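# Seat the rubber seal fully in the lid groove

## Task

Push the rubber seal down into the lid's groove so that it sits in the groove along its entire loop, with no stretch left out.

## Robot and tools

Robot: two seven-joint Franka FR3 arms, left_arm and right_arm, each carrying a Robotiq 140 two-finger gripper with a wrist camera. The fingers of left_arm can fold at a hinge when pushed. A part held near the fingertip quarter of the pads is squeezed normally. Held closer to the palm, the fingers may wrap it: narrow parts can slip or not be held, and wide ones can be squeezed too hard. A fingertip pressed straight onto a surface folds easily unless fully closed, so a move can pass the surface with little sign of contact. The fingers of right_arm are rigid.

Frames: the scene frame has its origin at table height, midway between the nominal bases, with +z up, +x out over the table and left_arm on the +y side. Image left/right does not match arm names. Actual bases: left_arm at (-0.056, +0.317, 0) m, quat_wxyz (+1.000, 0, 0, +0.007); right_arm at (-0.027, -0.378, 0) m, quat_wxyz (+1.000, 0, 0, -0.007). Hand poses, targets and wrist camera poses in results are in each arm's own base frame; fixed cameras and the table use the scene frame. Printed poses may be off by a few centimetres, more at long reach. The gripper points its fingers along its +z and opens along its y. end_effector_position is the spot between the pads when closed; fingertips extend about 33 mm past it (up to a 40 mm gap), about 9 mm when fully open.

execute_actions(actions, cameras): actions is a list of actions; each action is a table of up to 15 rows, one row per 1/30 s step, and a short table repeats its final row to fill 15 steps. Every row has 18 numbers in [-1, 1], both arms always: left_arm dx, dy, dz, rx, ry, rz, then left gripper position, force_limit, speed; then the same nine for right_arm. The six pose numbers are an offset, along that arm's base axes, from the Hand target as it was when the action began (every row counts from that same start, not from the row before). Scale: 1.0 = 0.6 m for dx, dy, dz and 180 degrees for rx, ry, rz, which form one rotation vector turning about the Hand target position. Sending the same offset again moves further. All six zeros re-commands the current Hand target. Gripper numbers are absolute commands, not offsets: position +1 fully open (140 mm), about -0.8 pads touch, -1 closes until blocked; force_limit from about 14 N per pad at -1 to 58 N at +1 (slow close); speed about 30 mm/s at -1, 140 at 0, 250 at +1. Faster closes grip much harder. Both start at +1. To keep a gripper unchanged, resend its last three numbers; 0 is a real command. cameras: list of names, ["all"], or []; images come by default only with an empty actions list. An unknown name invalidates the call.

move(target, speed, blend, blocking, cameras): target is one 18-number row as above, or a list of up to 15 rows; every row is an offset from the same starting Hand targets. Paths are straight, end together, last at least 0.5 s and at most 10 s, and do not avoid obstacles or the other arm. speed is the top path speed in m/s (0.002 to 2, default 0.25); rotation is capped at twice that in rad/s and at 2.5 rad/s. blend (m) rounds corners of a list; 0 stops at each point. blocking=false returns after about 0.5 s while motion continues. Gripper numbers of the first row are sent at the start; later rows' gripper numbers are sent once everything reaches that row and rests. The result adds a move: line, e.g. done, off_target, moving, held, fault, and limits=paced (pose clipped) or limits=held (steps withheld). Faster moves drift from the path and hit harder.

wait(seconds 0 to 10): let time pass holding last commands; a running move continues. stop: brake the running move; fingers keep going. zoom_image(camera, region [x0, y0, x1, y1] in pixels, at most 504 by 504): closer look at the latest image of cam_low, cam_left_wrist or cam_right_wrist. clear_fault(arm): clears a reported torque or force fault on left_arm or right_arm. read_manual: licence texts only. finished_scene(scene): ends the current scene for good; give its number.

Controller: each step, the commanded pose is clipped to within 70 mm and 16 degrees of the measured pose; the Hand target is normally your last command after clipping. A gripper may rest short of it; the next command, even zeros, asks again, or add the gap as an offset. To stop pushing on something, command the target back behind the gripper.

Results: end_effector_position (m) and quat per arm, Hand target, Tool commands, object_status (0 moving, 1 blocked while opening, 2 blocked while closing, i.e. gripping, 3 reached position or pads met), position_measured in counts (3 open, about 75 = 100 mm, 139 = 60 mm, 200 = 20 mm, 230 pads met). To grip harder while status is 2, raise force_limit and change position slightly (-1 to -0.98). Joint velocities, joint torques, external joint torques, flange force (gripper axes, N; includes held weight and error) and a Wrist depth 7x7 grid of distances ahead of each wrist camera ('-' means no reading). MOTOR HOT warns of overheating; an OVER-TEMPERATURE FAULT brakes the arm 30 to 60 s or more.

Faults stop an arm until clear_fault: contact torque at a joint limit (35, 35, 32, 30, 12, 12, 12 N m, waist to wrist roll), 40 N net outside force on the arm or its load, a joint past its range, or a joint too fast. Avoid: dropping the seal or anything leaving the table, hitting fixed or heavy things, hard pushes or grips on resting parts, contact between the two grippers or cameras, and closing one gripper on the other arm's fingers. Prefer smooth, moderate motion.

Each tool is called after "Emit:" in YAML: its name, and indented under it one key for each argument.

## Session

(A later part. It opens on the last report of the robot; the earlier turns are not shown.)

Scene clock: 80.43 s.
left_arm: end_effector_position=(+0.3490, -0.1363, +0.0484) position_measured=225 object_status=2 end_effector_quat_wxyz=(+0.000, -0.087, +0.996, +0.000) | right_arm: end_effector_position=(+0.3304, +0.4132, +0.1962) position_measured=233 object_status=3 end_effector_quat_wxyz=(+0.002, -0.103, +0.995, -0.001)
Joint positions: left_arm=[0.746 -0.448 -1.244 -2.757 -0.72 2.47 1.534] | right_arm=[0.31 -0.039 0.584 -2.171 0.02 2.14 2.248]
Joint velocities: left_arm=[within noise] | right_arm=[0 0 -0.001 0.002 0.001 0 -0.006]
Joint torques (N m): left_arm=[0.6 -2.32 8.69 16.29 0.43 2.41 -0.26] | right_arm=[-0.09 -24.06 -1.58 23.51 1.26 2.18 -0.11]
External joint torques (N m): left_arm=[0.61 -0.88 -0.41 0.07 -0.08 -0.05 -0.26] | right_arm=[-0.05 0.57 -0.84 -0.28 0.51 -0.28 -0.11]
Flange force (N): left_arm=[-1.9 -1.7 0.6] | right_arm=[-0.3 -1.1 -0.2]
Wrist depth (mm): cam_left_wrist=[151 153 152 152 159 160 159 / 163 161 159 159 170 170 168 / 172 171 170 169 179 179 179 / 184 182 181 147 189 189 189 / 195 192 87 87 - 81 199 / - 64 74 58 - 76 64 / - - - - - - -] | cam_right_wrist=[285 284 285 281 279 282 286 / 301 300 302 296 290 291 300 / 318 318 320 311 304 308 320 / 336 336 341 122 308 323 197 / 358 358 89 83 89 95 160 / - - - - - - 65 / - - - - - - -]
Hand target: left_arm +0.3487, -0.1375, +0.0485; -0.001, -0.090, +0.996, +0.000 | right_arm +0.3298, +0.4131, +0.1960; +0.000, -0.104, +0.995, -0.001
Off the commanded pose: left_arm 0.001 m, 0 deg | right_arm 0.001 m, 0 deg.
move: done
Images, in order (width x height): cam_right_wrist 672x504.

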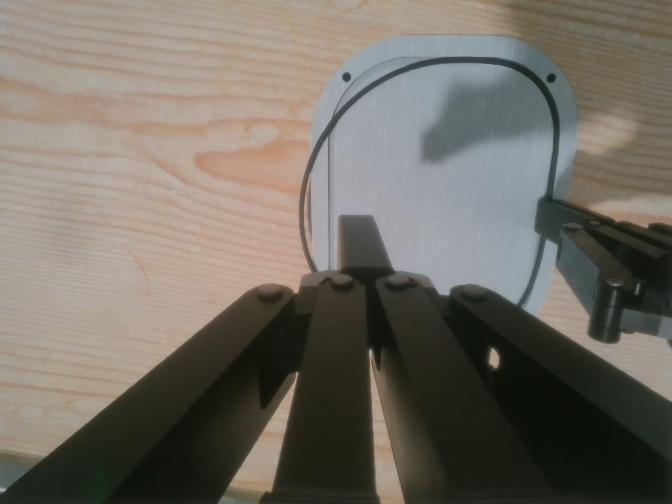

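Emit:
move:
  target:
    - [0,0,0,0,0,0,-1,-1,-1,-0.1748,0.0998,-0.1933,0,0,0,-1,-1,0]
  speed: [0.2]
  cameras: ["cam_right_wrist"]

Emit:
zoom_image:
  camera: "cam_right_wrist"
  region: [230, 80, 500, 300]

Scene clock: 81.87 s.
left_arm: end_effector_position=(+0.3490, -0.1363, +0.0484) position_measured=225 object_status=2 end_effector_quat_wxyz=(+0.000, -0.087, +0.996, +0.000) | right_arm: end_effector_position=(+0.3245, +0.4147, +0.1896) position_measured=233 object_status=3 end_effector_quat_wxyz=(+0.000, -0.106, +0.994, -0.002)
Joint positions: left_arm=[0.746 -0.448 -1.244 -2.757 -0.72 2.47 1.534] | right_arm=[0.315 -0.034 0.589 -2.183 0.02 2.152 2.252]
Joint torques (N m): left_arm=[0.63 -2.35 8.67 16.23 0.43 2.41 -0.22] | right_arm=[-0.44 -25.28 -1.69 23.29 0.82 2.36 -0.03]
External joint torques (N m): left_arm=[0.64 -0.89 -0.42 -0.02 -0.08 -0.06 -0.22] | right_arm=[-0.42 -0.62 -1.06 -0.43 0.08 -0.09 -0.02]
Flange force (N): left_arm=[-1.8 -1.5 0.8] | right_arm=[2.3 -3.8 -0.7]
Wrist depth (mm): cam_left_wrist=[152 154 152 152 160 161 160 / 162 162 159 160 169 169 168 / 172 171 169 169 180 179 178 / 185 182 182 147 188 191 189 / 194 191 87 87 - 82 199 / - 64 74 58 - 76 64 / - - - - - - -] | cam_right_wrist=[281 280 279 279 274 277 278 / 295 296 293 287 283 284 294 / 309 313 310 302 302 294 310 / 331 332 330 122 308 278 214 / 351 350 89 83 89 95 157 / - - - - - - 65 / - - - - - - -]
Hand target: left_arm +0.3487, -0.1375, +0.0485; -0.001, -0.090, +0.996, +0.000 | right_arm +0.3256, +0.4144, +0.1910; +0.001, -0.105, +0.994, -0.002 (not the last commanded pose)
Off the commanded pose: left_arm 0.001 m, 0 deg | right_arm 0.159 m, 0 deg.
move: held (right_arm; a check stopped the path); limits=held
pose unreachable (right arm): on one or more control steps of this call, first in action 0 (counted from 0), this arm could not follow its commanded pose, so it was not sent that pose on those steps. It may still have moved: this result reports where it is.
cause: moving toward the commanded pose would bring a part of the arm too close to another arm (this arm's gripper and a part of the left arm just beyond its joint 7 (wrist roll), at the place that arm is still heading or pushing toward).
Images, in order (width x height): cam_right_wrist 672x504.

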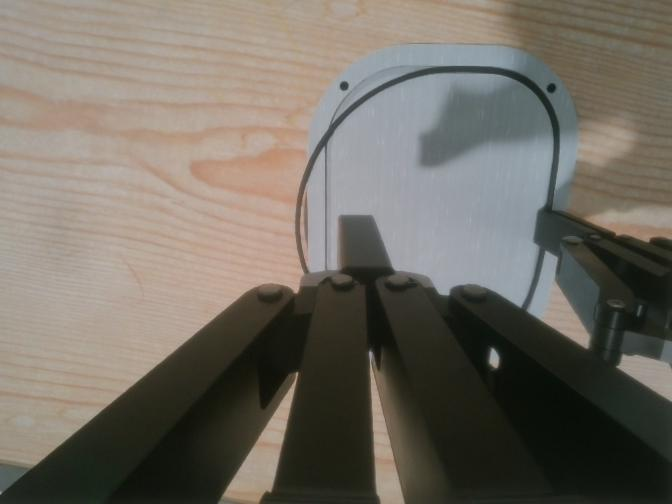

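Scaled by 1.867 from the camera's 672x504 image, which has a finer 960x720 frame.

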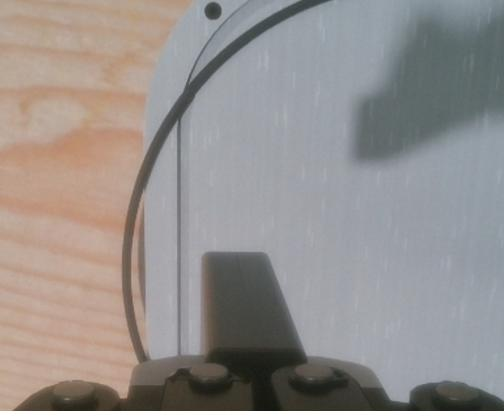

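Emit:
move:
  target:
    - [0,0,0,0,0,0,-1,-1,-1,-0.06,-0.0433,-0.1,0,0,0.4992,-1,-1,0]
    - [0,0,0,0,0,0,-1,-1,-1,-0.06,-0.0433,-0.195,0,0,0.4992,-1,-1,0]
  speed: [0.3,0.15]
  cameras: ["cam_right_wrist"]

Emit:
zoom_image:
  camera: "cam_right_wrist"
  region: [220, 120, 500, 300]

Scene clock: 87.80 s.
left_arm: end_effector_position=(+0.3490, -0.1363, +0.0484) position_measured=225 object_status=2 end_effector_quat_wxyz=(+0.000, -0.087, +0.996, +0.000) | right_arm: end_effector_position=(+0.2887, +0.3877, +0.0742) position_measured=233 object_status=3 end_effector_quat_wxyz=(+0.000, +0.778, -0.628, +0.000)
Joint positions: left_arm=[0.746 -0.448 -1.244 -2.757 -0.72 2.47 1.534] | right_arm=[0.438 0.044 0.491 -2.443 -0.035 2.482 0.743]
Joint velocities: left_arm=[within noise] | right_arm=[0 0 -0.001 0 -0.001 0.001 0.005]
Joint torques (N m): left_arm=[0.63 -2.32 8.69 16.24 0.44 2.4 -0.29] | right_arm=[-0.05 -25 -0.27 19.51 0.12 2.61 0.4]
External joint torques (N m): left_arm=[0.66 -0.84 -0.37 0.06 -0.07 -0.05 -0.29] | right_arm=[0.05 0.77 -0.8 -0.8 -0.35 0.12 0.4]
Flange force (N): left_arm=[-2.2 -1.7 0.8] | right_arm=[-0.8 -0.6 4.0]
Wrist depth (mm): cam_left_wrist=[151 153 153 152 160 160 160 / 162 162 159 159 169 169 169 / 172 171 170 169 178 179 179 / 185 182 181 147 189 190 189 / 192 189 87 87 - 81 199 / - 64 74 58 - 76 64 / - - - - - - -] | cam_right_wrist=[173 174 175 175 178 178 178 / 186 185 185 187 187 188 189 / 195 193 195 195 198 199 201 / 195 196 199 122 205 212 214 / - 207 89 83 89 221 228 / - - - - - - 65 / - - - - - - -]
Hand target: left_arm +0.3487, -0.1375, +0.0485; -0.001, -0.090, +0.996, +0.000 | right_arm +0.2896, +0.3884, +0.0740; -0.002, +0.777, -0.630, +0.001
Off the commanded pose: left_arm 0.001 m, 0 deg | right_arm 0.001 m, 0 deg.
move: done
Images, in order (width x height): cam_right_wrist 672x504.

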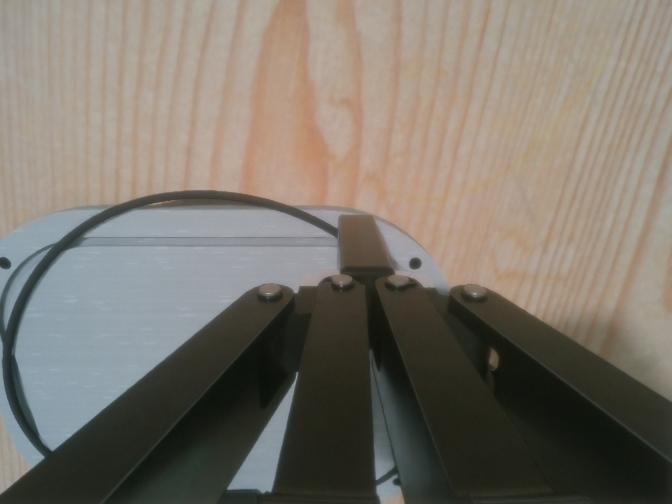

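Scaled by 1.800 from the camera's 672x504 image, which has a finer 960x720 frame.

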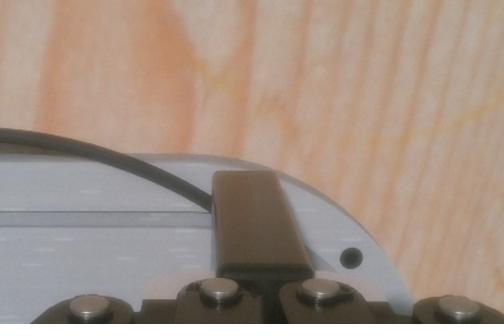

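Emit:
move:
  target:
    - [0,0,0,0,0,0,-1,-1,-1,0,0,-0.0308,0,0,0,-1,-1,0]
    - [0,0,0,0,0,0,-1,-1,-1,-0.002,0.0098,-0.0308,0,0,0,-1,-1,0]
    - [0,0,0,0,0,0,-1,-1,-1,-0.002,0.0098,-0.0358,0,0,0,-1,-1,0]
  speed: [0.06,0.03,0.02]

Scene clock: 90.20 s.
left_arm: end_effector_position=(+0.3490, -0.1363, +0.0484) position_measured=225 object_status=2 end_effector_quat_wxyz=(+0.000, -0.087, +0.996, +0.000) | right_arm: end_effector_position=(+0.2925, +0.3968, +0.0582) position_measured=233 object_status=3 end_effector_quat_wxyz=(-0.008, +0.778, -0.629, +0.002)
Joint positions: left_arm=[0.746 -0.448 -1.244 -2.757 -0.72 2.47 1.534] | right_arm=[0.445 0.101 0.486 -2.434 -0.091 2.536 0.792]
Joint velocities: left_arm=[within noise] | right_arm=[0 0 0.001 -0.001 0 0.002 0.005]
Joint torques (N m): left_arm=[0.62 -2.29 8.74 16.27 0.43 2.41 -0.26] | right_arm=[0.64 -21.55 0.77 15.71 0.15 2.08 0.3]
External joint torques (N m): left_arm=[0.64 -0.81 -0.34 0.01 -0.08 -0.06 -0.26] | right_arm=[0.65 5.59 -0.66 -4.08 -0.29 -0.46 0.3]
Flange force (N): left_arm=[-1.9 -1.5 0.7] | right_arm=[-3.1 -1.6 16.0]
Wrist depth (mm): cam_left_wrist=[152 153 152 150 160 160 159 / 162 162 159 160 168 169 168 / 172 171 170 169 178 179 178 / 185 182 180 147 188 190 189 / 194 191 81 87 - 81 198 / - 64 74 58 - 76 64 / - - - - - - -] | cam_right_wrist=[161 161 161 162 162 162 162 / 170 170 171 171 171 171 171 / 178 178 177 180 182 182 183 / 182 182 181 122 184 193 194 / - - 90 83 89 96 208 / - - - - - - 65 / - - - - - - -]
Hand target: left_arm +0.3487, -0.1375, +0.0485; -0.001, -0.090, +0.996, +0.000 | right_arm +0.2884, +0.3943, +0.0525; -0.002, +0.777, -0.630, +0.001
Off the commanded pose: left_arm 0.001 m, 0 deg | right_arm 0.007 m, 1 deg.
move: off_target (right_arm)

Emit:
execute_actions:
  actions: []
  cameras: ["cam_right_wrist"]

Emit:
zoom_image:
  camera: "cam_right_wrist"
  region: [220, 120, 500, 300]

Scene clock: 90.33 s.
left_arm: end_effector_position=(+0.3490, -0.1363, +0.0484) position_measured=225 object_status=2 end_effector_quat_wxyz=(+0.000, -0.087, +0.996, +0.000) | right_arm: end_effector_position=(+0.2925, +0.3968, +0.0582) position_measured=233 object_status=3 end_effector_quat_wxyz=(-0.008, +0.777, -0.629, +0.002)
Joint positions: left_arm=[0.746 -0.448 -1.244 -2.757 -0.72 2.47 1.534] | right_arm=[0.445 0.101 0.486 -2.434 -0.091 2.537 0.793]
Joint velocities: within noise
Joint torques (N m): left_arm=[0.66 -2.32 8.69 16.23 0.43 2.4 -0.26] | right_arm=[0.76 -21.64 0.78 15.68 0.11 2.04 0.28]
External joint torques (N m): left_arm=[0.69 -0.86 -0.37 0.02 -0.07 -0.05 -0.26] | right_arm=[0.73 5.48 -0.69 -4.06 -0.33 -0.5 0.29]
Flange force (N): left_arm=[-2.2 -1.6 0.9] | right_arm=[-3.1 -1.5 15.7]
Wrist depth (mm): cam_left_wrist=[152 154 152 152 160 160 160 / 162 162 160 160 169 169 168 / 172 171 169 168 178 179 179 / 184 181 181 147 189 190 190 / 196 192 87 87 - 81 199 / - 64 74 58 - 76 64 / - - - - - - -] | cam_right_wrist=[161 161 162 162 162 162 162 / 170 170 170 171 171 172 172 / 178 178 178 179 181 181 182 / 180 183 182 122 184 193 194 / 192 - 90 83 89 96 207 / - - - - - - 65 / - - - - - - -]
Hand target: left_arm +0.3487, -0.1375, +0.0485; -0.001, -0.090, +0.996, +0.000 | right_arm +0.2884, +0.3943, +0.0525; -0.002, +0.777, -0.630, +0.001
Tool commands: left_gripper/position=-1.0 left_gripper/force_limit=-1.0 left_gripper/speed=-1.0 right_gripper/position=-1.0 right_gripper/force_limit=-1.0 right_gripper/speed=+0.0
Off the commanded pose: left_arm 0.001 m, 0 deg | right_arm 0.007 m, 1 deg.
Images, in order (width x height): cam_right_wrist 672x504.

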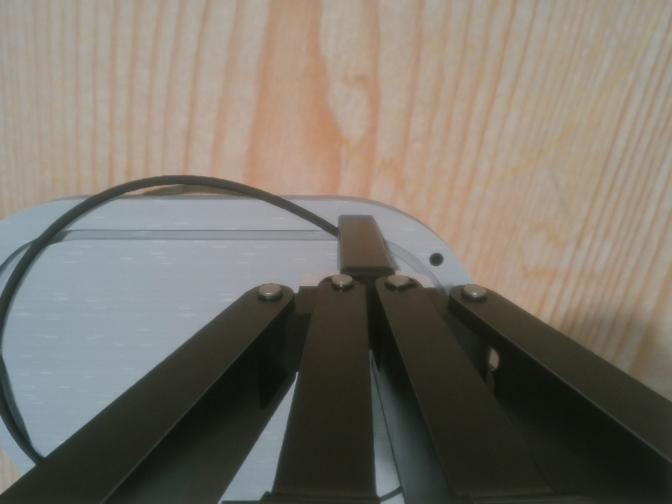

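Scaled by 1.800 from the camera's 672x504 image, which has a finer 960x720 frame.

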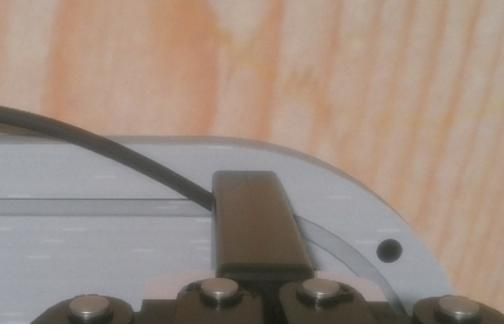

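Emit:
move:
  target:
    - [0,0,0,0,0,0,-1,-1,-1,0,0,0.05,0,0,0,-1,-1,0]
    - [0,0,0.0008,0,0,0,-0.68,-1,-1,-0.03,-0.06,0.1,0,0,0,-1,-1,0]
  speed: [0.1,0.15]
  cameras: ["all"]

Emit:
zoom_image:
  camera: "cam_left_wrist"
  region: [280, 40, 440, 220]

Scene clock: 94.00 s.
left_arm: end_effector_position=(+0.3487, -0.1368, +0.0485) position_measured=214 object_status=3 end_effector_quat_wxyz=(-0.001, -0.086, +0.996, +0.000) | right_arm: end_effector_position=(+0.2717, +0.3594, +0.1127) position_measured=233 object_status=3 end_effector_quat_wxyz=(-0.003, +0.776, -0.631, +0.001)
Joint positions: left_arm=[0.745 -0.448 -1.244 -2.757 -0.72 2.469 1.534] | right_arm=[0.459 -0.15 0.47 -2.53 0.097 2.401 0.647]
Joint torques (N m): left_arm=[0.3 -2.96 8.9 16.23 0.41 2.22 -0.22] | right_arm=[0.34 -21.73 -2.87 20.38 0.98 2.26 -0.15]
External joint torques (N m): left_arm=[0.27 -1.49 -0.22 0.03 -0.1 -0.25 -0.22] | right_arm=[0.43 -0.63 -0.82 -1.16 0.47 -0.29 -0.15]
Flange force (N): left_arm=[2.3 -0.3 -4.5] | right_arm=[5.4 5.0 -2.3]
Wrist depth (mm): cam_left_wrist=[152 153 152 152 160 160 159 / 163 162 159 160 169 169 168 / 172 171 170 169 178 179 178 / 183 182 181 176 186 190 189 / 195 190 87 87 - 83 199 / - 64 77 61 - 76 68 / - - - - - - -] | cam_right_wrist=[209 210 210 210 212 213 211 / 219 221 222 222 222 224 224 / 234 234 235 237 239 238 238 / 243 240 246 122 253 254 254 / 253 249 89 83 89 262 273 / - - - - - - 65 / - - - - - - -]
Hand target: left_arm +0.3487, -0.1375, +0.0490; -0.001, -0.090, +0.996, +0.000 | right_arm +0.2704, +0.3583, +0.1125; -0.002, +0.777, -0.630, +0.001
Off the commanded pose: left_arm 0.001 m, 0 deg | right_arm 0.002 m, 0 deg.
move: done

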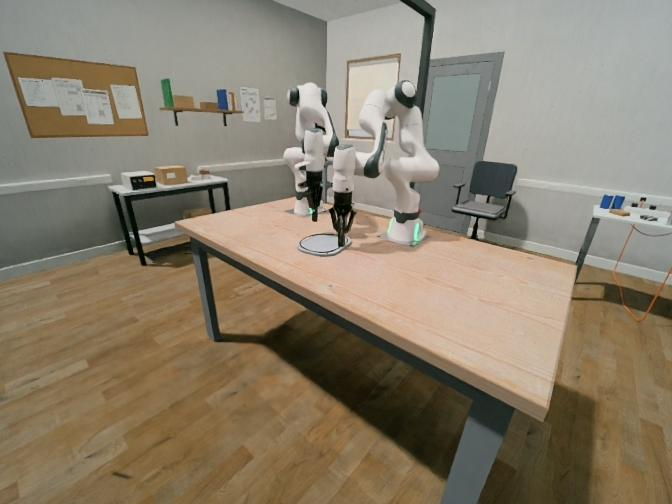

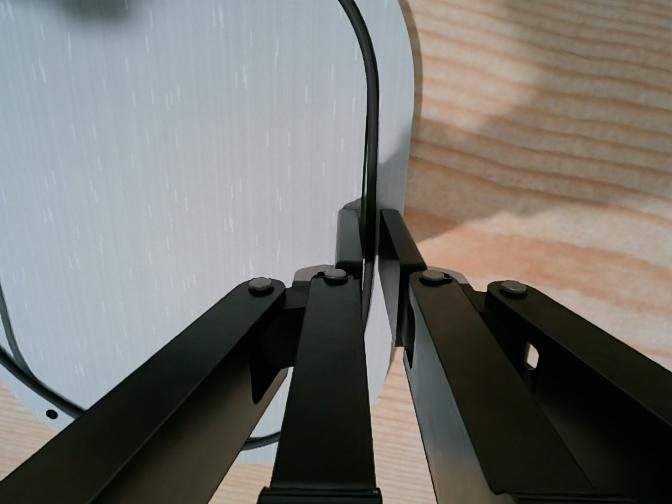

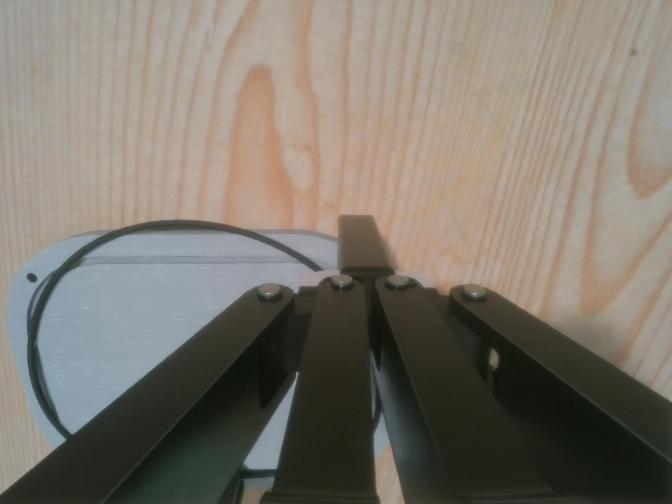

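Scaled by 2.800 from the camera's 672x504 image, which has a finer 960x720 frame.

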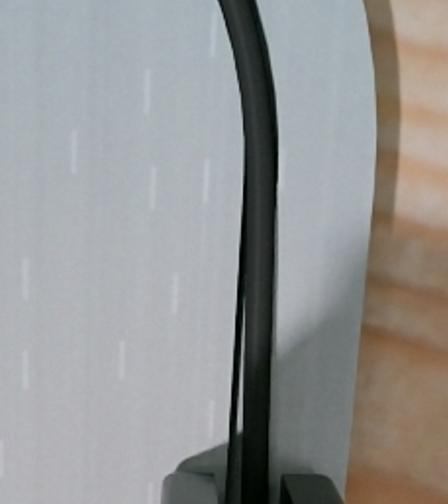

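Emit:
move:
  target:
    - [0,0,0.042,0,0,0,-0.68,-1,-1,0,0,0,0,0,0,-1,-1,0]
    - [0,0,0.0421,0,0,0,-1,-1,0,0,0,0,0,0,0,-1,-1,0]
  speed: [0.08,0.08]
  cameras: ["cam_left_wrist","cam_right_wrist"]

Emit:
zoom_image:
  camera: "cam_left_wrist"
  region: [260, 0, 460, 220]

Scene clock: 95.90 s.
left_arm: end_effector_position=(+0.3490, -0.1377, +0.0739) position_measured=233 object_status=3 end_effector_quat_wxyz=(+0.000, -0.090, +0.996, -0.001) | right_arm: end_effector_position=(+0.2717, +0.3594, +0.1127) position_measured=233 object_status=3 end_effector_quat_wxyz=(-0.003, +0.776, -0.630, +0.001)
Joint positions: left_arm=[0.668 -0.531 -1.143 -2.743 -0.72 2.365 1.534] | right_arm=[0.459 -0.15 0.47 -2.53 0.097 2.401 0.647]
Joint torques (N m): left_arm=[0.75 -3.2 9.98 16.85 0.52 2.23 -0.04] | right_arm=[0.28 -21.73 -2.86 20.31 0.98 2.26 -0.16]
External joint torques (N m): left_arm=[0.71 -1.48 -0.28 -0.29 -0.05 -0.24 -0.04] | right_arm=[0.28 -0.76 -0.91 -1.12 0.47 -0.26 -0.16]
Flange force (N): left_arm=[1.7 0.6 -2.9] | right_arm=[5.7 5.0 -2.6]
Wrist depth (mm): cam_left_wrist=[179 177 175 174 183 183 182 / 187 187 186 183 192 192 192 / 198 197 195 195 205 203 203 / 210 210 208 121 215 216 214 / 227 220 79 87 - 81 225 / - 64 76 - - 75 64 / - - - - - - -] | cam_right_wrist=[209 210 210 210 212 212 213 / 220 221 222 223 224 224 225 / 235 234 236 237 237 237 239 / 243 241 241 122 252 253 254 / 252 251 89 83 89 263 271 / - - - - - - 65 / - - - - - - -]
Hand target: left_arm +0.3487, -0.1375, +0.0743; -0.001, -0.090, +0.996, +0.000 | right_arm +0.2704, +0.3583, +0.1125; -0.002, +0.777, -0.630, +0.001
Off the commanded pose: left_arm 0.001 m, 0 deg | right_arm 0.002 m, 0 deg.
move: done
Images, in order (width x height): cam_left_wrist 672x504, cam_right_wrist 672x504.

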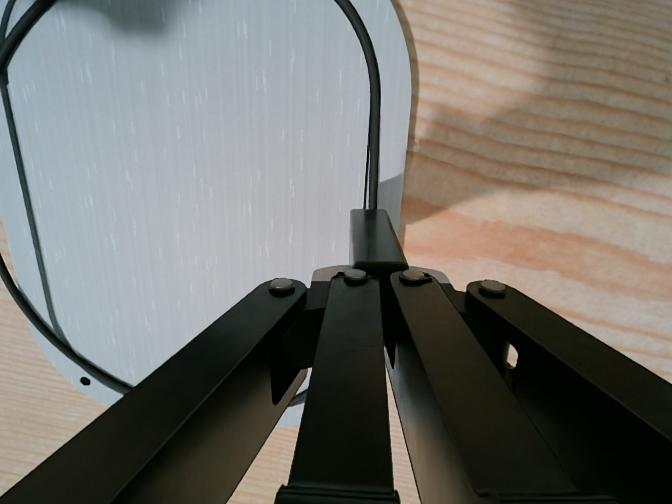

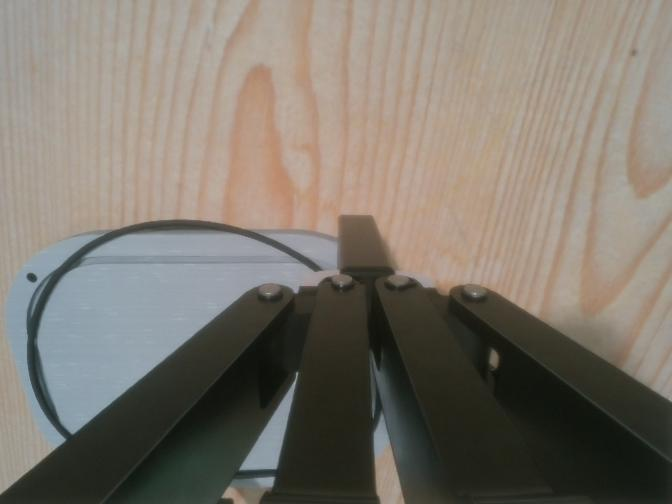

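Scaled by 2.291 from the camera's 672x504 image, which has a finer 960x720 frame.

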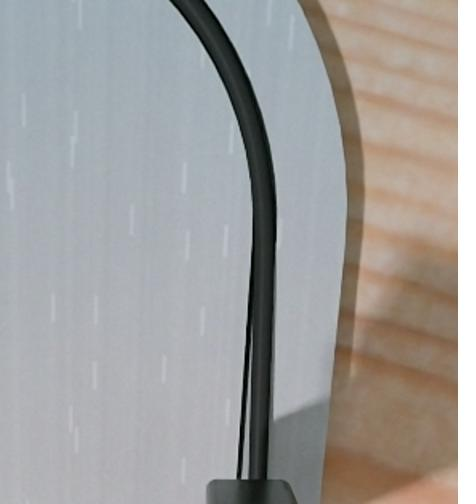

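Emit:
move:
  target:
    - [-0.0007,0.0041,-0.039,0,0,0,-1,-1,0,0,0,0,0,0,0,-1,-1,0]
    - [-0.0007,0.0041,-0.0475,0,0,0,-1,-1,0,0,0,0,0,0,0,-1,-1,0]
  speed: [0.06,0.02]

Scene clock: 97.83 s.
left_arm: end_effector_position=(+0.3484, -0.1372, +0.0471) position_measured=233 object_status=3 end_effector_quat_wxyz=(-0.001, -0.087, +0.996, -0.001) | right_arm: end_effector_position=(+0.2717, +0.3594, +0.1127) position_measured=233 object_status=3 end_effector_quat_wxyz=(-0.003, +0.776, -0.630, +0.001)
Joint positions: left_arm=[0.749 -0.443 -1.249 -2.758 -0.721 2.474 1.534] | right_arm=[0.459 -0.15 0.47 -2.53 0.097 2.401 0.647]
Joint torques (N m): left_arm=[2.6 -1.75 8.23 13.55 0.68 3.34 0] | right_arm=[0.3 -21.71 -2.84 20.38 0.99 2.26 -0.12]
External joint torques (N m): left_arm=[2.61 -0.26 -0.78 -2.58 0.17 0.89 0] | right_arm=[0.3 -0.6 -0.89 -1.14 0.48 -0.28 -0.12]
Flange force (N): left_arm=[-10.3 -0.1 17.6] | right_arm=[5.3 4.7 -2.2]
Wrist depth (mm): cam_left_wrist=[- 152 151 150 159 159 158 / 161 160 159 159 169 168 166 / 171 171 168 167 177 178 177 / 183 179 180 147 187 189 187 / 193 190 79 87 - 81 198 / - 64 76 - - 75 64 / - - - - - - -] | cam_right_wrist=[210 210 210 212 212 212 212 / 221 221 223 222 225 224 224 / 235 236 235 236 238 238 238 / 242 242 244 122 253 253 254 / 253 250 89 83 89 261 274 / - - - - - - 65 / - - - - - - -]
Hand target: left_arm +0.3483, -0.1351, +0.0458; -0.001, -0.090, +0.996, +0.000 | right_arm +0.2704, +0.3583, +0.1125; -0.002, +0.777, -0.630, +0.001
Off the commanded pose: left_arm 0.003 m, 0 deg | right_arm 0.002 m, 0 deg.
move: done

Emit:
move:
  target:
    - [0,0,-0.0012,0,0,0,-1,-1,0,0,0,0,0,0,0,-1,-1,0]
    - [0,0,0.018,0,0,0,-1,-1,0,0,0,0,0,0,0,-1,-1,0]
    - [-0.0361,-0.0067,0.018,0,0,0,-1,-1,0,0,0,0,0,0,0,-1,-1,0]
  speed: [0.02,0.06,0.06]
  cameras: ["cam_left_wrist"]

Emit:
zoom_image:
  camera: "cam_left_wrist"
  region: [260, 0, 460, 220]

Scene clock: 100.33 s.
left_arm: end_effector_position=(+0.3275, -0.1389, +0.0565) position_measured=233 object_status=3 end_effector_quat_wxyz=(+0.000, -0.087, +0.996, +0.001) | right_arm: end_effector_position=(+0.2717, +0.3594, +0.1127) position_measured=233 object_status=3 end_effector_quat_wxyz=(-0.003, +0.776, -0.630, +0.001)
Joint positions: left_arm=[0.606 -0.528 -1.149 -2.808 -0.763 2.417 1.534] | right_arm=[0.459 -0.15 0.47 -2.53 0.097 2.401 0.647]
Joint torques (N m): left_arm=[0.06 -2.97 9.52 15.39 0.2 2.22 -0.14] | right_arm=[0.3 -21.68 -2.88 20.39 0.99 2.24 -0.15]
External joint torques (N m): left_arm=[0.07 -1.26 -0.03 -0.73 -0.34 -0.23 -0.14] | right_arm=[0.32 -0.66 -0.9 -1.06 0.48 -0.29 -0.15]
Flange force (N): left_arm=[6.0 1.9 -4.9] | right_arm=[5.4 4.7 -2.5]
Wrist depth (mm): cam_left_wrist=[161 161 159 160 168 167 166 / 170 171 169 168 176 177 176 / 180 178 177 177 189 188 186 / 192 191 188 147 197 198 198 / 206 201 79 87 - 81 208 / - 64 76 - - 75 64 / - - - - - - -] | cam_right_wrist=[209 209 210 211 212 213 212 / 221 221 222 223 223 225 225 / 234 236 235 236 237 239 238 / 242 245 245 122 253 253 254 / 252 251 89 83 89 264 274 / - - - - - - 65 / - - - - - - -]
Hand target: left_arm +0.3267, -0.1391, +0.0566; -0.001, -0.090, +0.996, +0.000 | right_arm +0.2704, +0.3583, +0.1125; -0.002, +0.777, -0.630, +0.001
Off the commanded pose: left_arm 0.001 m, 0 deg | right_arm 0.002 m, 0 deg.
move: done
Images, in order (width x height): cam_left_wrist 672x504.

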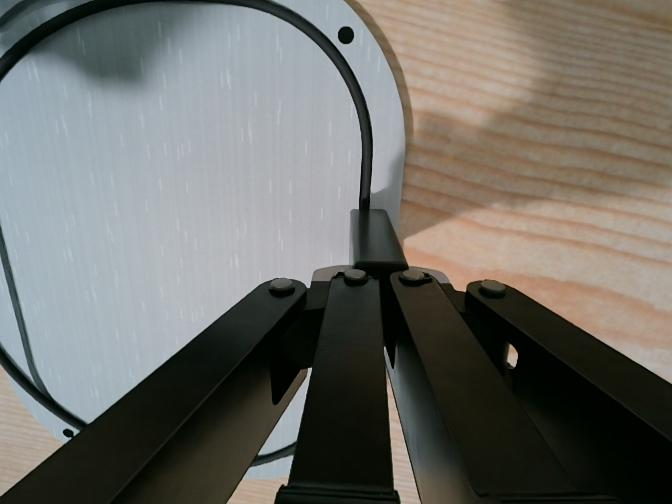

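Scaled by 2.291 from the camera's 672x504 image, which has a finer 960x720 frame.

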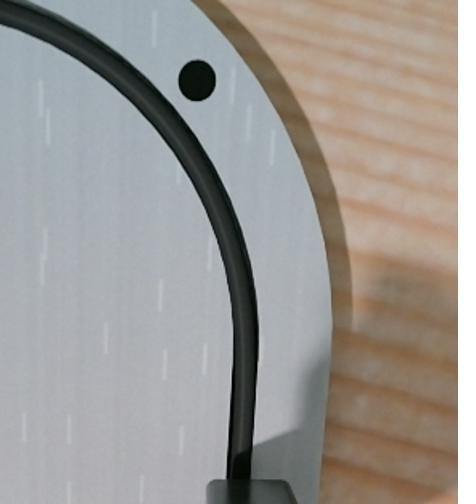

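Emit:
move:
  target:
    - [0.0004,-0.002,-0.0165,0,0,0,-1,-1,0,0,-0.1,0.15,0,0,0,-1,-1,0]
    - [0.0004,-0.002,-0.0185,0,0,0,-1,-1,0,0,-0.2667,0.15,0,0,0,-1,-1,0]
  speed: [0.12,0.12]

Scene clock: 104.03 s.
left_arm: end_effector_position=(+0.3271, -0.1407, +0.0468) position_measured=233 object_status=3 end_effector_quat_wxyz=(-0.001, -0.085, +0.996, +0.001) | right_arm: end_effector_position=(+0.2715, +0.1995, +0.2029) position_measured=233 object_status=3 end_effector_quat_wxyz=(-0.003, +0.775, -0.632, +0.000)
Joint positions: left_arm=[0.637 -0.494 -1.194 -2.809 -0.77 2.456 1.534] | right_arm=[0.489 -0.67 0.137 -2.734 0.099 2.074 0.349]
Joint velocities: left_arm=[within noise] | right_arm=[0 -0.001 -0.001 0 -0.002 -0.001 -0.005]
Joint torques (N m): left_arm=[2.01 -0.87 7.67 14.05 0.07 3.25 -0.15] | right_arm=[0.49 -9.51 -3.65 23.3 0.33 2.28 -0.12]
External joint torques (N m): left_arm=[1.98 0.73 -1.58 -1.62 -0.45 0.79 -0.15] | right_arm=[0.53 -0.9 -1.14 -0.9 -0.32 -0.28 -0.12]
Flange force (N): left_arm=[-10.9 -3.5 19.8] | right_arm=[4.3 5.2 -0.5]
Wrist depth (mm): cam_left_wrist=[- 152 151 150 160 159 159 / 161 160 159 159 166 168 167 / 170 170 168 168 176 178 177 / - 180 180 147 187 189 187 / 193 190 79 87 - 82 197 / - 64 76 - - 75 64 / - - - - - - -] | cam_right_wrist=[287 289 291 292 291 290 293 / 305 307 305 307 310 309 310 / 322 325 324 327 327 329 330 / 345 346 345 122 350 350 354 / 365 362 89 83 89 363 376 / - - - - - - 65 / - - - - - - -]
Hand target: left_arm +0.3269, -0.1403, +0.0455; -0.001, -0.090, +0.996, +0.000 | right_arm +0.2704, +0.1983, +0.2025; -0.002, +0.777, -0.630, +0.001
Off the commanded pose: left_arm 0.001 m, 1 deg | right_arm 0.002 m, 0 deg.
move: done

Emit:
move:
  target:
    - [0,0,0.0167,0,0,0,-1,-1,0,0,0,0,0,0,0,-1,-1,0]
    - [-0.0325,-0.0065,0.0167,0,0,0.02,-1,-1,0,0,0,0,0,0,0,-1,-1,0]
    - [-0.0325,-0.0065,0.001,0,0,0.02,-1,-1,0,0,0,0,0,0,0,-1,-1,0]
  speed: [0.06,0.06,0.05]

Scene clock: 107.03 s.
left_arm: end_effector_position=(+0.3052, -0.1450, +0.0466) position_measured=233 object_status=3 end_effector_quat_wxyz=(-0.004, -0.116, +0.993, +0.001) | right_arm: end_effector_position=(+0.2715, +0.1995, +0.2029) position_measured=233 object_status=3 end_effector_quat_wxyz=(-0.003, +0.775, -0.632, +0.000)
Joint positions: left_arm=[0.556 -0.566 -1.172 -2.851 -0.839 2.41 1.482] | right_arm=[0.489 -0.67 0.137 -2.734 0.099 2.074 0.346]
Joint torques (N m): left_arm=[2.43 -0.64 8.7 14.14 0.06 4.02 -0.18] | right_arm=[0.23 -9.57 -3.28 23.25 0.44 2.27 -0.15]
External joint torques (N m): left_arm=[2.41 0.01 -1.15 -1.03 -0.48 1.58 -0.19] | right_arm=[0.24 -0.86 -0.79 -1.03 -0.21 -0.3 -0.15]
Flange force (N): left_arm=[-11.9 -3.7 18.9] | right_arm=[4.0 5.4 -0.2]
Wrist depth (mm): cam_left_wrist=[152 151 151 159 160 160 159 / 161 161 159 159 168 169 167 / 171 169 169 166 177 178 177 / 183 179 180 147 187 189 187 / 193 190 79 87 - 82 197 / - 64 76 - - 75 64 / - - - - - - -] | cam_right_wrist=[287 289 288 293 291 291 292 / 307 305 307 309 312 310 311 / 322 325 326 325 327 329 329 / 343 344 348 122 351 352 350 / 370 363 89 83 89 367 377 / - - - - - - 65 / - - - - - - -]
Hand target: left_arm +0.3074, -0.1442, +0.0461; -0.001, -0.121, +0.993, +0.000 | right_arm +0.2704, +0.1983, +0.2025; -0.002, +0.777, -0.630, +0.001
Off the commanded pose: left_arm 0.002 m, 1 deg | right_arm 0.002 m, 0 deg.
move: done

Emit:
move:
  target:
    - [0,0,0.0167,0,0,0,-1,-1,0,0,0,0,0,0,0,-1,-1,0]
    - [-0.0325,-0.0065,0.0167,0,0,0.045,-1,-1,0,0,0,0,0,0,0,-1,-1,0]
    - [-0.0325,-0.0065,-0.0005,0,0,0.045,-1,-1,0,0,0,0,0,0,0,-1,-1,0]
    - [-0.0325,-0.0065,0.0167,0,0,0.045,-1,-1,0,0,0,0,0,0,0,-1,-1,0]
    - [-0.0607,-0.0237,0.0167,0,0,0.146,-1,-1,0,0,0,0,0,0,0,-1,-1,0]
  speed: [0.06,0.06,0.05,0.06,0.1]
  cameras: ["cam_left_wrist"]

Emit:
zoom_image:
  camera: "cam_left_wrist"
  region: [260, 20, 460, 220]

Scene clock: 113.43 s.
left_arm: end_effector_position=(+0.2717, -0.1580, +0.0564) position_measured=233 object_status=3 end_effector_quat_wxyz=(+0.000, -0.339, +0.941, +0.000) | right_arm: end_effector_position=(+0.2715, +0.1995, +0.2029) position_measured=233 object_status=3 end_effector_quat_wxyz=(-0.003, +0.775, -0.632, +0.000)
Joint positions: left_arm=[0.455 -0.822 -1.201 -2.901 -1.02 2.213 1.053] | right_arm=[0.489 -0.67 0.137 -2.734 0.099 2.074 0.346]
Joint velocities: left_arm=[-0.002 -0.001 0.001 0 0.001 0 -0.005] | right_arm=[within noise]
Joint torques (N m): left_arm=[0.72 2.26 12 13.27 0.26 2.27 -0.19] | right_arm=[0.15 -9.51 -3.28 23.24 0.43 2.28 -0.15]
External joint torques (N m): left_arm=[0.73 -1.62 -0.72 -0.27 -0.36 -0.22 -0.19] | right_arm=[0.13 -0.96 -0.84 -0.91 -0.22 -0.27 -0.15]
Flange force (N): left_arm=[1.4 0.3 -0.7] | right_arm=[4.2 5.3 -0.5]
Wrist depth (mm): cam_left_wrist=[162 162 161 169 170 168 167 / 172 172 169 171 178 178 176 / 182 180 180 178 187 187 187 / 193 192 190 147 198 199 198 / 206 203 79 87 - 81 208 / - 64 76 - - 75 64 / - - - - - - -] | cam_right_wrist=[286 287 289 288 292 293 291 / 304 304 307 308 310 311 311 / 325 326 326 327 327 330 331 / 343 345 345 122 350 350 353 / 367 365 89 83 89 365 377 / - - - - - - 65 / - - - - - - -]
Hand target: left_arm +0.2710, -0.1584, +0.0561; +0.000, -0.344, +0.939, +0.000 | right_arm +0.2704, +0.1983, +0.2025; -0.002, +0.777, -0.630, +0.001
Off the commanded pose: left_arm 0.001 m, 1 deg | right_arm 0.002 m, 0 deg.
move: done
Images, in order (width x height): cam_left_wrist 672x504.

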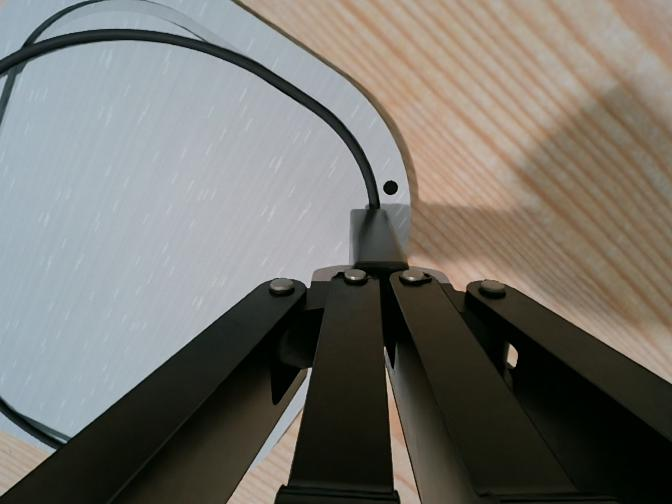

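Scaled by 2.520 from the camera's 672x504 image, which has a finer 960x720 frame.

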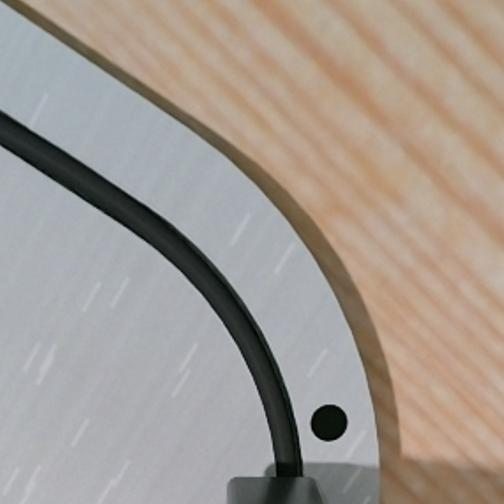

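Emit:
move:
  target:
    - [-0.0032,0.0038,0,0,0,0,-1,-1,0,0,0,0,0,0,0,-1,-1,0]
    - [-0.0032,0.0038,-0.0173,0,0,0,-1,-1,0,0,0,0,0,0,0,-1,-1,0]
    - [-0.0032,0.0038,0,0,0,0,-1,-1,0,0,0,0,0,0,0,-1,-1,0]
    - [-0.0247,-0.0232,0,0,0,0.1017,-1,-1,0,0,0,0,0,0,0,-1,-1,0]
  speed: [0.06,0.05,0.06,0.1]
  cameras: ["cam_left_wrist"]

Emit:
zoom_image:
  camera: "cam_left_wrist"
  region: [260, 20, 460, 220]

Scene clock: 118.47 s.
left_arm: end_effector_position=(+0.2567, -0.1709, +0.0561) position_measured=233 object_status=3 end_effector_quat_wxyz=(+0.000, -0.485, +0.874, +0.000) | right_arm: end_effector_position=(+0.2715, +0.1995, +0.2029) position_measured=233 object_status=3 end_effector_quat_wxyz=(-0.003, +0.775, -0.632, +0.000)
Joint positions: left_arm=[0.424 -0.935 -1.248 -2.907 -1.101 2.116 0.721] | right_arm=[0.489 -0.67 0.137 -2.734 0.099 2.074 0.346]
Joint velocities: left_arm=[-0.001 0 0.001 0.001 -0.001 0.002 -0.005] | right_arm=[within noise]
Joint torques (N m): left_arm=[0.48 4.42 13.42 12.54 0.33 2.3 -0.2] | right_arm=[0.19 -9.56 -3.32 23.26 0.44 2.29 -0.16]
External joint torques (N m): left_arm=[0.47 -1.61 -0.68 0.37 -0.32 -0.22 -0.2] | right_arm=[0.18 -0.92 -0.87 -0.93 -0.21 -0.26 -0.16]
Flange force (N): left_arm=[1.6 -0.6 -0.5] | right_arm=[4.2 5.2 -0.4]
Wrist depth (mm): cam_left_wrist=[163 162 161 169 170 169 168 / 172 172 170 170 178 178 177 / 182 181 180 179 188 188 188 / 195 192 189 147 198 199 198 / 204 203 79 87 - 82 209 / - 64 76 - - 75 64 / - - - - - - -] | cam_right_wrist=[287 289 290 291 292 290 293 / 306 306 306 307 311 308 311 / 321 324 325 327 329 328 332 / 347 344 344 122 349 349 354 / 367 367 89 83 89 363 379 / - - - - - - 65 / - - - - - - -]
Hand target: left_arm +0.2562, -0.1723, +0.0561; +0.000, -0.489, +0.872, -0.001 | right_arm +0.2704, +0.1983, +0.2025; -0.002, +0.777, -0.630, +0.001
Off the commanded pose: left_arm 0.002 m, 0 deg | right_arm 0.002 m, 0 deg.
move: done
Images, in order (width x height): cam_left_wrist 672x504.

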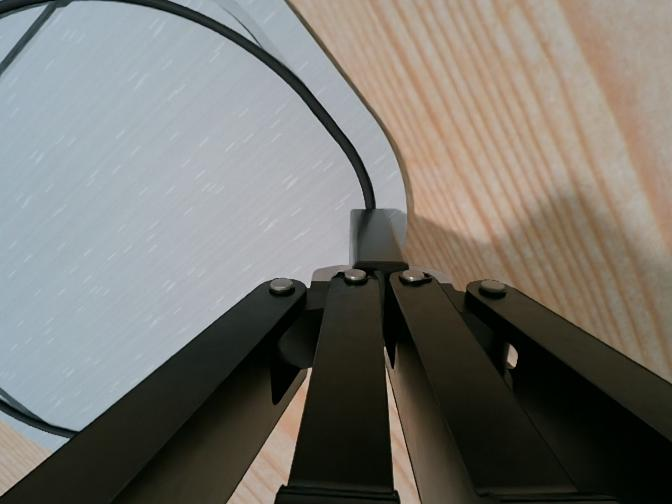

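Scaled by 2.520 from the camera's 672x504 image, which has a finer 960x720 frame.

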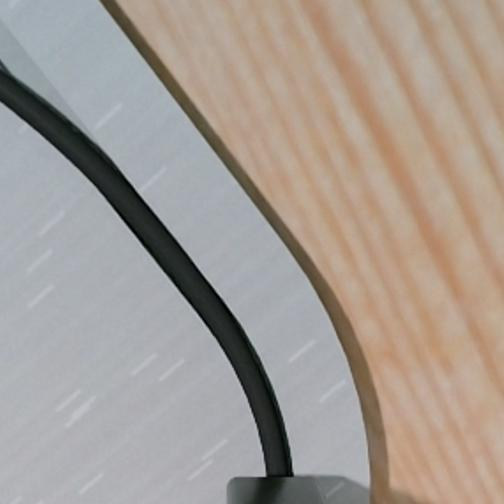

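Emit:
move:
  target:
    - [-0.0022,0.0013,-0.0173,0,0,0,-1,-1,0,0,0,0,0,0,0,-1,-1,0]
    - [-0.0022,0.0013,0,0,0,0,-1,-1,0,0,0,0,0,0,0,-1,-1,0]
    - [-0.0145,-0.0308,0,0,0,0.1011,-1,-1,0,0,0,0,0,0,0,-1,-1,0]
  speed: [0.05,0.06,0.1]
  cameras: ["cam_left_wrist"]

Emit:
zoom_image:
  camera: "cam_left_wrist"
  region: [260, 20, 460, 220]

Scene clock: 122.67 s.
left_arm: end_effector_position=(+0.2482, -0.1893, +0.0562) position_measured=233 object_status=3 end_effector_quat_wxyz=(+0.001, -0.618, +0.786, +0.000) | right_arm: end_effector_position=(+0.2715, +0.1995, +0.2029) position_measured=233 object_status=3 end_effector_quat_wxyz=(-0.003, +0.775, -0.632, +0.000)
Joint positions: left_arm=[0.414 -1.026 -1.298 -2.887 -1.164 2.032 0.378] | right_arm=[0.489 -0.67 0.137 -2.734 0.099 2.074 0.346]
Joint velocities: left_arm=[0.002 0.001 0 -0.001 0 -0.001 -0.005] | right_arm=[within noise]
Joint torques (N m): left_arm=[0.26 6.31 15.02 11.33 0.39 2.37 -0.21] | right_arm=[0.17 -9.51 -3.3 23.29 0.44 2.29 -0.11]
External joint torques (N m): left_arm=[0.28 -1.53 -0.54 0.33 -0.28 -0.18 -0.21] | right_arm=[0.13 -0.93 -0.88 -0.89 -0.22 -0.27 -0.11]
Flange force (N): left_arm=[1.7 0.4 -0.1] | right_arm=[4.2 5.2 -0.5]
Wrist depth (mm): cam_left_wrist=[163 163 162 165 171 170 169 / 172 173 170 171 180 179 178 / 182 182 180 180 190 189 189 / 193 192 189 147 199 200 200 / 206 203 79 87 - 81 210 / - 64 76 - - 75 64 / - - - - - - -] | cam_right_wrist=[288 289 289 291 291 289 291 / 305 305 305 307 308 310 309 / 325 325 324 328 328 330 333 / 343 345 345 122 349 350 349 / 367 363 89 83 89 363 377 / - - - - - - 65 / - - - - - - -]
Hand target: left_arm +0.2475, -0.1908, +0.0561; +0.000, -0.620, +0.784, -0.001 | right_arm +0.2704, +0.1983, +0.2025; -0.002, +0.777, -0.630, +0.001
Off the commanded pose: left_arm 0.002 m, 0 deg | right_arm 0.002 m, 0 deg.
move: done
Images, in order (width x height): cam_left_wrist 672x504.

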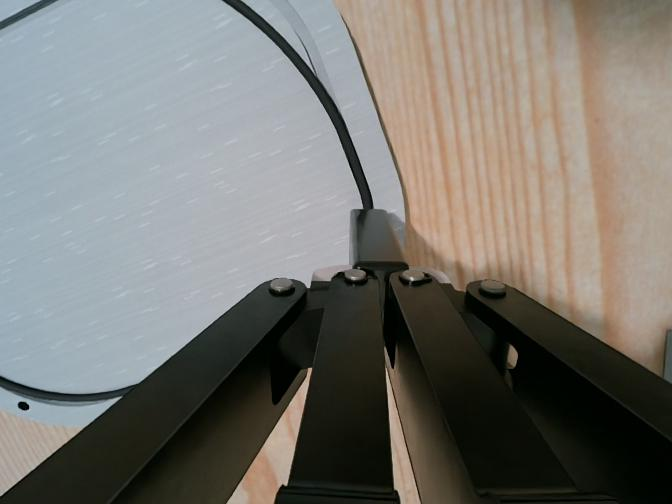

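Scaled by 2.520 from the camera's 672x504 image, which has a finer 960x720 frame.

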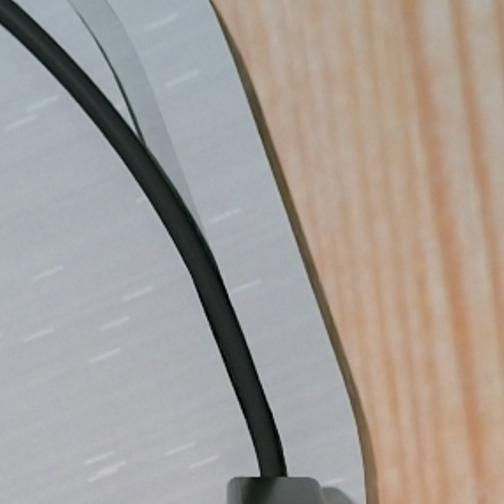

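Emit:
move:
  target:
    - [-0.0008,0,-0.0173,0,0,0,-1,-1,0,0,0,0,0,0,0,-1,-1,0]
    - [-0.0008,0,0,0,0,0,-1,-1,0,0,0,0,0,0,0,-1,-1,0]
    - [0.0005,-0.0337,0,0,0,0.1017,-1,-1,0,0,0,0,0,0,0,-1,-1,0]
    - [0.0005,-0.0337,-0.0173,0,0,0.1017,-1,-1,0,0,0,0,0,0,0,-1,-1,0]
  speed: [0.05,0.06,0.1,0.05]

Scene clock: 127.23 s.
left_arm: end_effector_position=(+0.2469, -0.2107, +0.0461) position_measured=233 object_status=3 end_effector_quat_wxyz=(+0.000, +0.736, -0.677, -0.001) | right_arm: end_effector_position=(+0.2715, +0.1995, +0.2029) position_measured=233 object_status=3 end_effector_quat_wxyz=(-0.003, +0.775, -0.632, +0.000)
Joint positions: left_arm=[0.451 -1.079 -1.387 -2.842 -1.243 1.986 0.045] | right_arm=[0.489 -0.67 0.137 -2.734 0.099 2.074 0.346]
Joint torques (N m): left_arm=[1.15 8.29 16.65 9.34 0.25 2.9 -0.04] | right_arm=[0.19 -9.53 -3.28 23.27 0.45 2.28 -0.11]
External joint torques (N m): left_arm=[1.13 -1.36 -0.62 0.11 -0.44 0.32 -0.04] | right_arm=[0.16 -0.84 -0.85 -0.96 -0.21 -0.28 -0.11]
Flange force (N): left_arm=[1.5 -4.6 4.6] | right_arm=[4.0 5.1 -0.3]
Wrist depth (mm): cam_left_wrist=[152 153 153 152 162 162 161 / 162 162 159 161 171 170 170 / 172 172 170 170 178 180 179 / 185 182 181 147 189 191 190 / 194 191 79 87 - 81 200 / - 64 76 - - 75 64 / - - - - - - -] | cam_right_wrist=[286 289 289 292 290 293 292 / 305 307 307 309 308 309 307 / 323 324 325 328 327 328 332 / 345 347 345 122 352 353 352 / 366 365 89 83 89 363 377 / - - - - - - 65 / - - - - - - -]
Hand target: left_arm +0.2478, -0.2110, +0.0457; +0.000, +0.737, -0.676, +0.001 | right_arm +0.2704, +0.1983, +0.2025; -0.002, +0.777, -0.630, +0.001
Off the commanded pose: left_arm 0.001 m, 0 deg | right_arm 0.002 m, 0 deg.
move: done

Emit:
move:
  target:
    - [0,0,-0.0025,0,0,0,-1,-1,0,0,0,0,0,0,0,-1,-1,0]
  speed: [0.03]

Scene clock: 128.13 s.
left_arm: end_effector_position=(+0.2471, -0.2107, +0.0446) position_measured=233 object_status=3 end_effector_quat_wxyz=(+0.000, +0.737, -0.676, -0.001) | right_arm: end_effector_position=(+0.2715, +0.1995, +0.2029) position_measured=233 object_status=3 end_effector_quat_wxyz=(-0.003, +0.775, -0.632, +0.000)
Joint positions: left_arm=[0.453 -1.079 -1.393 -2.842 -1.248 1.988 0.045] | right_arm=[0.489 -0.67 0.137 -2.734 0.099 2.074 0.346]
Joint torques (N m): left_arm=[1.38 8.28 16.7 9.26 0.31 2.96 0.07] | right_arm=[0.22 -9.54 -3.34 23.28 0.43 2.28 -0.17]
External joint torques (N m): left_arm=[1.34 -1.43 -0.61 0.15 -0.38 0.37 0.07] | right_arm=[0.22 -0.8 -0.87 -0.99 -0.22 -0.29 -0.17]
Flange force (N): left_arm=[1.4 -5.8 4.8] | right_arm=[4.1 5.0 -0.2]
Wrist depth (mm): cam_left_wrist=[- 153 152 151 161 160 160 / 162 161 160 159 170 170 169 / - 172 169 168 177 178 178 / 183 181 180 147 188 189 189 / 192 189 79 87 - 81 199 / - 64 76 - - 75 64 / - - - - - - -] | cam_right_wrist=[288 289 291 292 292 292 292 / 305 306 308 309 310 311 308 / 321 322 326 328 331 329 329 / 342 347 346 122 349 350 353 / 367 364 89 83 89 363 380 / - - - - - - 65 / - - - - - - -]
Hand target: left_arm +0.2478, -0.2110, +0.0442; +0.000, +0.737, -0.676, +0.001 | right_arm +0.2704, +0.1983, +0.2025; -0.002, +0.777, -0.630, +0.001
Off the commanded pose: left_arm 0.001 m, 0 deg | right_arm 0.002 m, 0 deg.
move: done

Emit:
move:
  target:
    - [0,0,-0.0025,0,0,0,-1,-1,0,0,0,0,0,0,0,-1,-1,0]
  speed: [0.03]

Emit:
move:
  target:
    - [0,0,-0.002,0,0,0,-1,-1,0,0,0,0,0,0,0,-1,-1,0]
  speed: [0.03]

Scene clock: 128.93 s.
left_arm: end_effector_position=(+0.2475, -0.2107, +0.0440) position_measured=233 object_status=3 end_effector_quat_wxyz=(+0.000, +0.737, -0.676, +0.000) | right_arm: end_effector_position=(+0.2715, +0.1995, +0.2029) position_measured=233 object_status=3 end_effector_quat_wxyz=(-0.003, +0.775, -0.632, +0.000)
Joint positions: left_arm=[0.455 -1.079 -1.396 -2.842 -1.252 1.99 0.045] | right_arm=[0.489 -0.67 0.137 -2.734 0.099 2.074 0.346]
Joint torques (N m): left_arm=[1.58 8.88 14.48 8.85 -0.2 3.13 0.14] | right_arm=[0.24 -9.5 -3.24 23.32 0.44 2.29 -0.19]
External joint torques (N m): left_arm=[1.6 -0.82 -2.82 -0.27 -0.89 0.54 0.14] | right_arm=[0.26 -0.8 -0.73 -0.92 -0.21 -0.28 -0.19]
Flange force (N): left_arm=[3.6 -9.3 16.8] | right_arm=[3.8 4.9 -0.2]
Wrist depth (mm): cam_left_wrist=[- 152 152 150 160 159 159 / 161 161 159 158 168 169 167 / 170 170 168 168 176 178 178 / 183 178 179 147 187 189 188 / 192 191 79 87 - 81 198 / - 64 76 - - 75 64 / - - - - - - -] | cam_right_wrist=[288 288 291 290 292 291 293 / 304 304 305 306 309 309 310 / 324 325 324 327 326 330 331 / 345 344 346 122 350 353 354 / 368 363 89 83 89 367 376 / - - - - - - 65 / - - - - - - -]
Hand target: left_arm +0.2478, -0.2110, +0.0427; +0.000, +0.737, -0.676, +0.001 | right_arm +0.2704, +0.1983, +0.2025; -0.002, +0.777, -0.630, +0.001
Off the commanded pose: left_arm 0.001 m, 0 deg | right_arm 0.002 m, 0 deg.
move: done

Scene clock: 129.63 s.
left_arm: end_effector_position=(+0.2478, -0.2108, +0.0438) position_measured=233 object_status=3 end_effector_quat_wxyz=(+0.000, +0.737, -0.676, +0.000) | right_arm: end_effector_position=(+0.2715, +0.1995, +0.2029) position_measured=233 object_status=3 end_effector_quat_wxyz=(-0.003, +0.775, -0.632, +0.000)
Joint positions: left_arm=[0.456 -1.079 -1.397 -2.842 -1.253 1.99 0.045] | right_arm=[0.489 -0.67 0.137 -2.734 0.099 2.074 0.346]
Joint torques (N m): left_arm=[1.99 9.56 12.37 8.47 -0.84 3.41 0.2] | right_arm=[0.2 -9.52 -3.3 23.25 0.44 2.3 -0.15]
External joint torques (N m): left_arm=[2.06 -0.14 -4.94 -0.7 -1.52 0.82 0.2] | right_arm=[0.23 -0.86 -0.8 -0.94 -0.22 -0.26 -0.15]
Flange force (N): left_arm=[5.7 -13.6 29.4] | right_arm=[4.0 5.1 -0.2]
Wrist depth (mm): cam_left_wrist=[- 152 151 150 160 160 159 / 160 160 159 157 167 169 168 / 169 169 166 168 177 178 177 / 182 180 180 147 188 189 188 / 193 189 79 87 - 81 197 / - 64 76 - - 75 64 / - - - - - - -] | cam_right_wrist=[287 289 288 290 292 291 291 / 306 306 306 307 311 311 311 / 322 324 326 328 328 330 332 / 342 344 343 122 348 353 353 / 370 361 89 83 89 366 378 / - - - - - - 65 / - - - - - - -]
Hand target: left_arm +0.2478, -0.2110, +0.0415; +0.000, +0.737, -0.676, +0.001 | right_arm +0.2704, +0.1983, +0.2025; -0.002, +0.777, -0.630, +0.001
Off the commanded pose: left_arm 0.002 m, 0 deg | right_arm 0.002 m, 0 deg.
move: done

Emit:
move:
  target:
    - [0,0,0.0233,0,0,0,-1,-1,0,0,0,0,0,0,0,-1,-1,0]
    - [0.006,-0.0325,0.0233,0,0,0.0294,-1,-1,0,0,0,0,0,0,0,-1,-1,0]
  speed: [0.06,0.06]
  cameras: ["cam_left_wrist"]

Emit:
zoom_image:
  camera: "cam_left_wrist"
  region: [200, 0, 440, 220]

Scene clock: 132.87 s.
left_arm: end_effector_position=(+0.2516, -0.2298, +0.0558) position_measured=233 object_status=3 end_effector_quat_wxyz=(-0.001, +0.765, -0.644, +0.001) | right_arm: end_effector_position=(+0.2715, +0.1995, +0.2029) position_measured=233 object_status=3 end_effector_quat_wxyz=(-0.003, +0.775, -0.632, +0.000)
Joint positions: left_arm=[0.462 -1.092 -1.38 -2.793 -1.224 1.957 -0.079] | right_arm=[0.489 -0.67 0.137 -2.734 0.099 2.074 0.346]
Joint velocities: left_arm=[-0.001 0 0 0 -0.001 -0.001 -0.006] | right_arm=[within noise]
Joint torques (N m): left_arm=[0.91 8.74 17.68 10.1 0.55 2.54 -0.29] | right_arm=[0.2 -9.53 -3.3 23.24 0.44 2.3 -0.13]
External joint torques (N m): left_arm=[0.92 -1.4 -0.63 0.4 -0.15 -0.08 -0.29] | right_arm=[0.15 -0.92 -0.9 -0.92 -0.22 -0.26 -0.13]
Flange force (N): left_arm=[2.8 -2.9 2.1] | right_arm=[4.2 5.2 -0.4]
Wrist depth (mm): cam_left_wrist=[162 163 163 163 171 171 170 / 171 173 171 170 179 180 179 / 182 181 180 180 188 190 189 / 193 192 189 147 199 202 201 / 206 202 79 87 - 82 211 / - 64 76 - - 75 64 / - - - - - - -] | cam_right_wrist=[287 288 290 290 294 292 291 / 306 304 304 307 310 307 310 / 323 322 324 326 329 329 330 / 344 346 347 122 349 353 350 / 367 363 89 83 89 364 379 / - - - - - - 65 / - - - - - - -]
Hand target: left_arm +0.2514, -0.2305, +0.0555; +0.000, +0.768, -0.641, +0.001 | right_arm +0.2704, +0.1983, +0.2025; -0.002, +0.777, -0.630, +0.001
Off the commanded pose: left_arm 0.001 m, 1 deg | right_arm 0.002 m, 0 deg.
move: done
Images, in order (width x height): cam_left_wrist 672x504.

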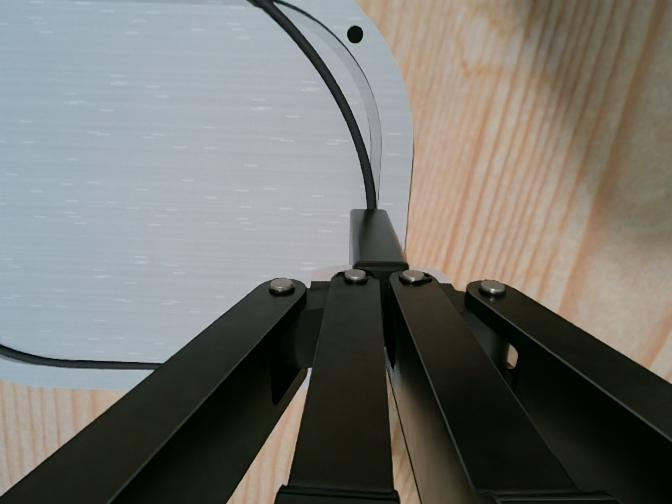

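Scaled by 2.100 from the camera's 672x504 image, which has a finer 960x720 frame.

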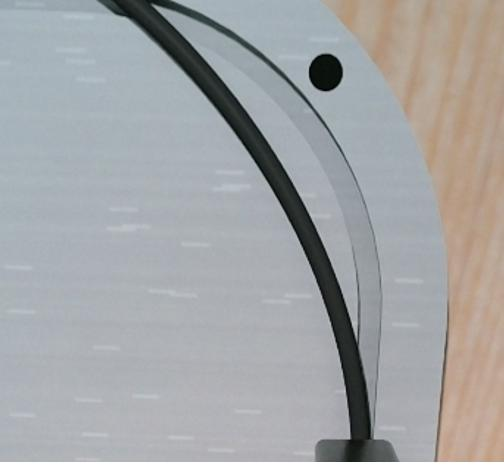

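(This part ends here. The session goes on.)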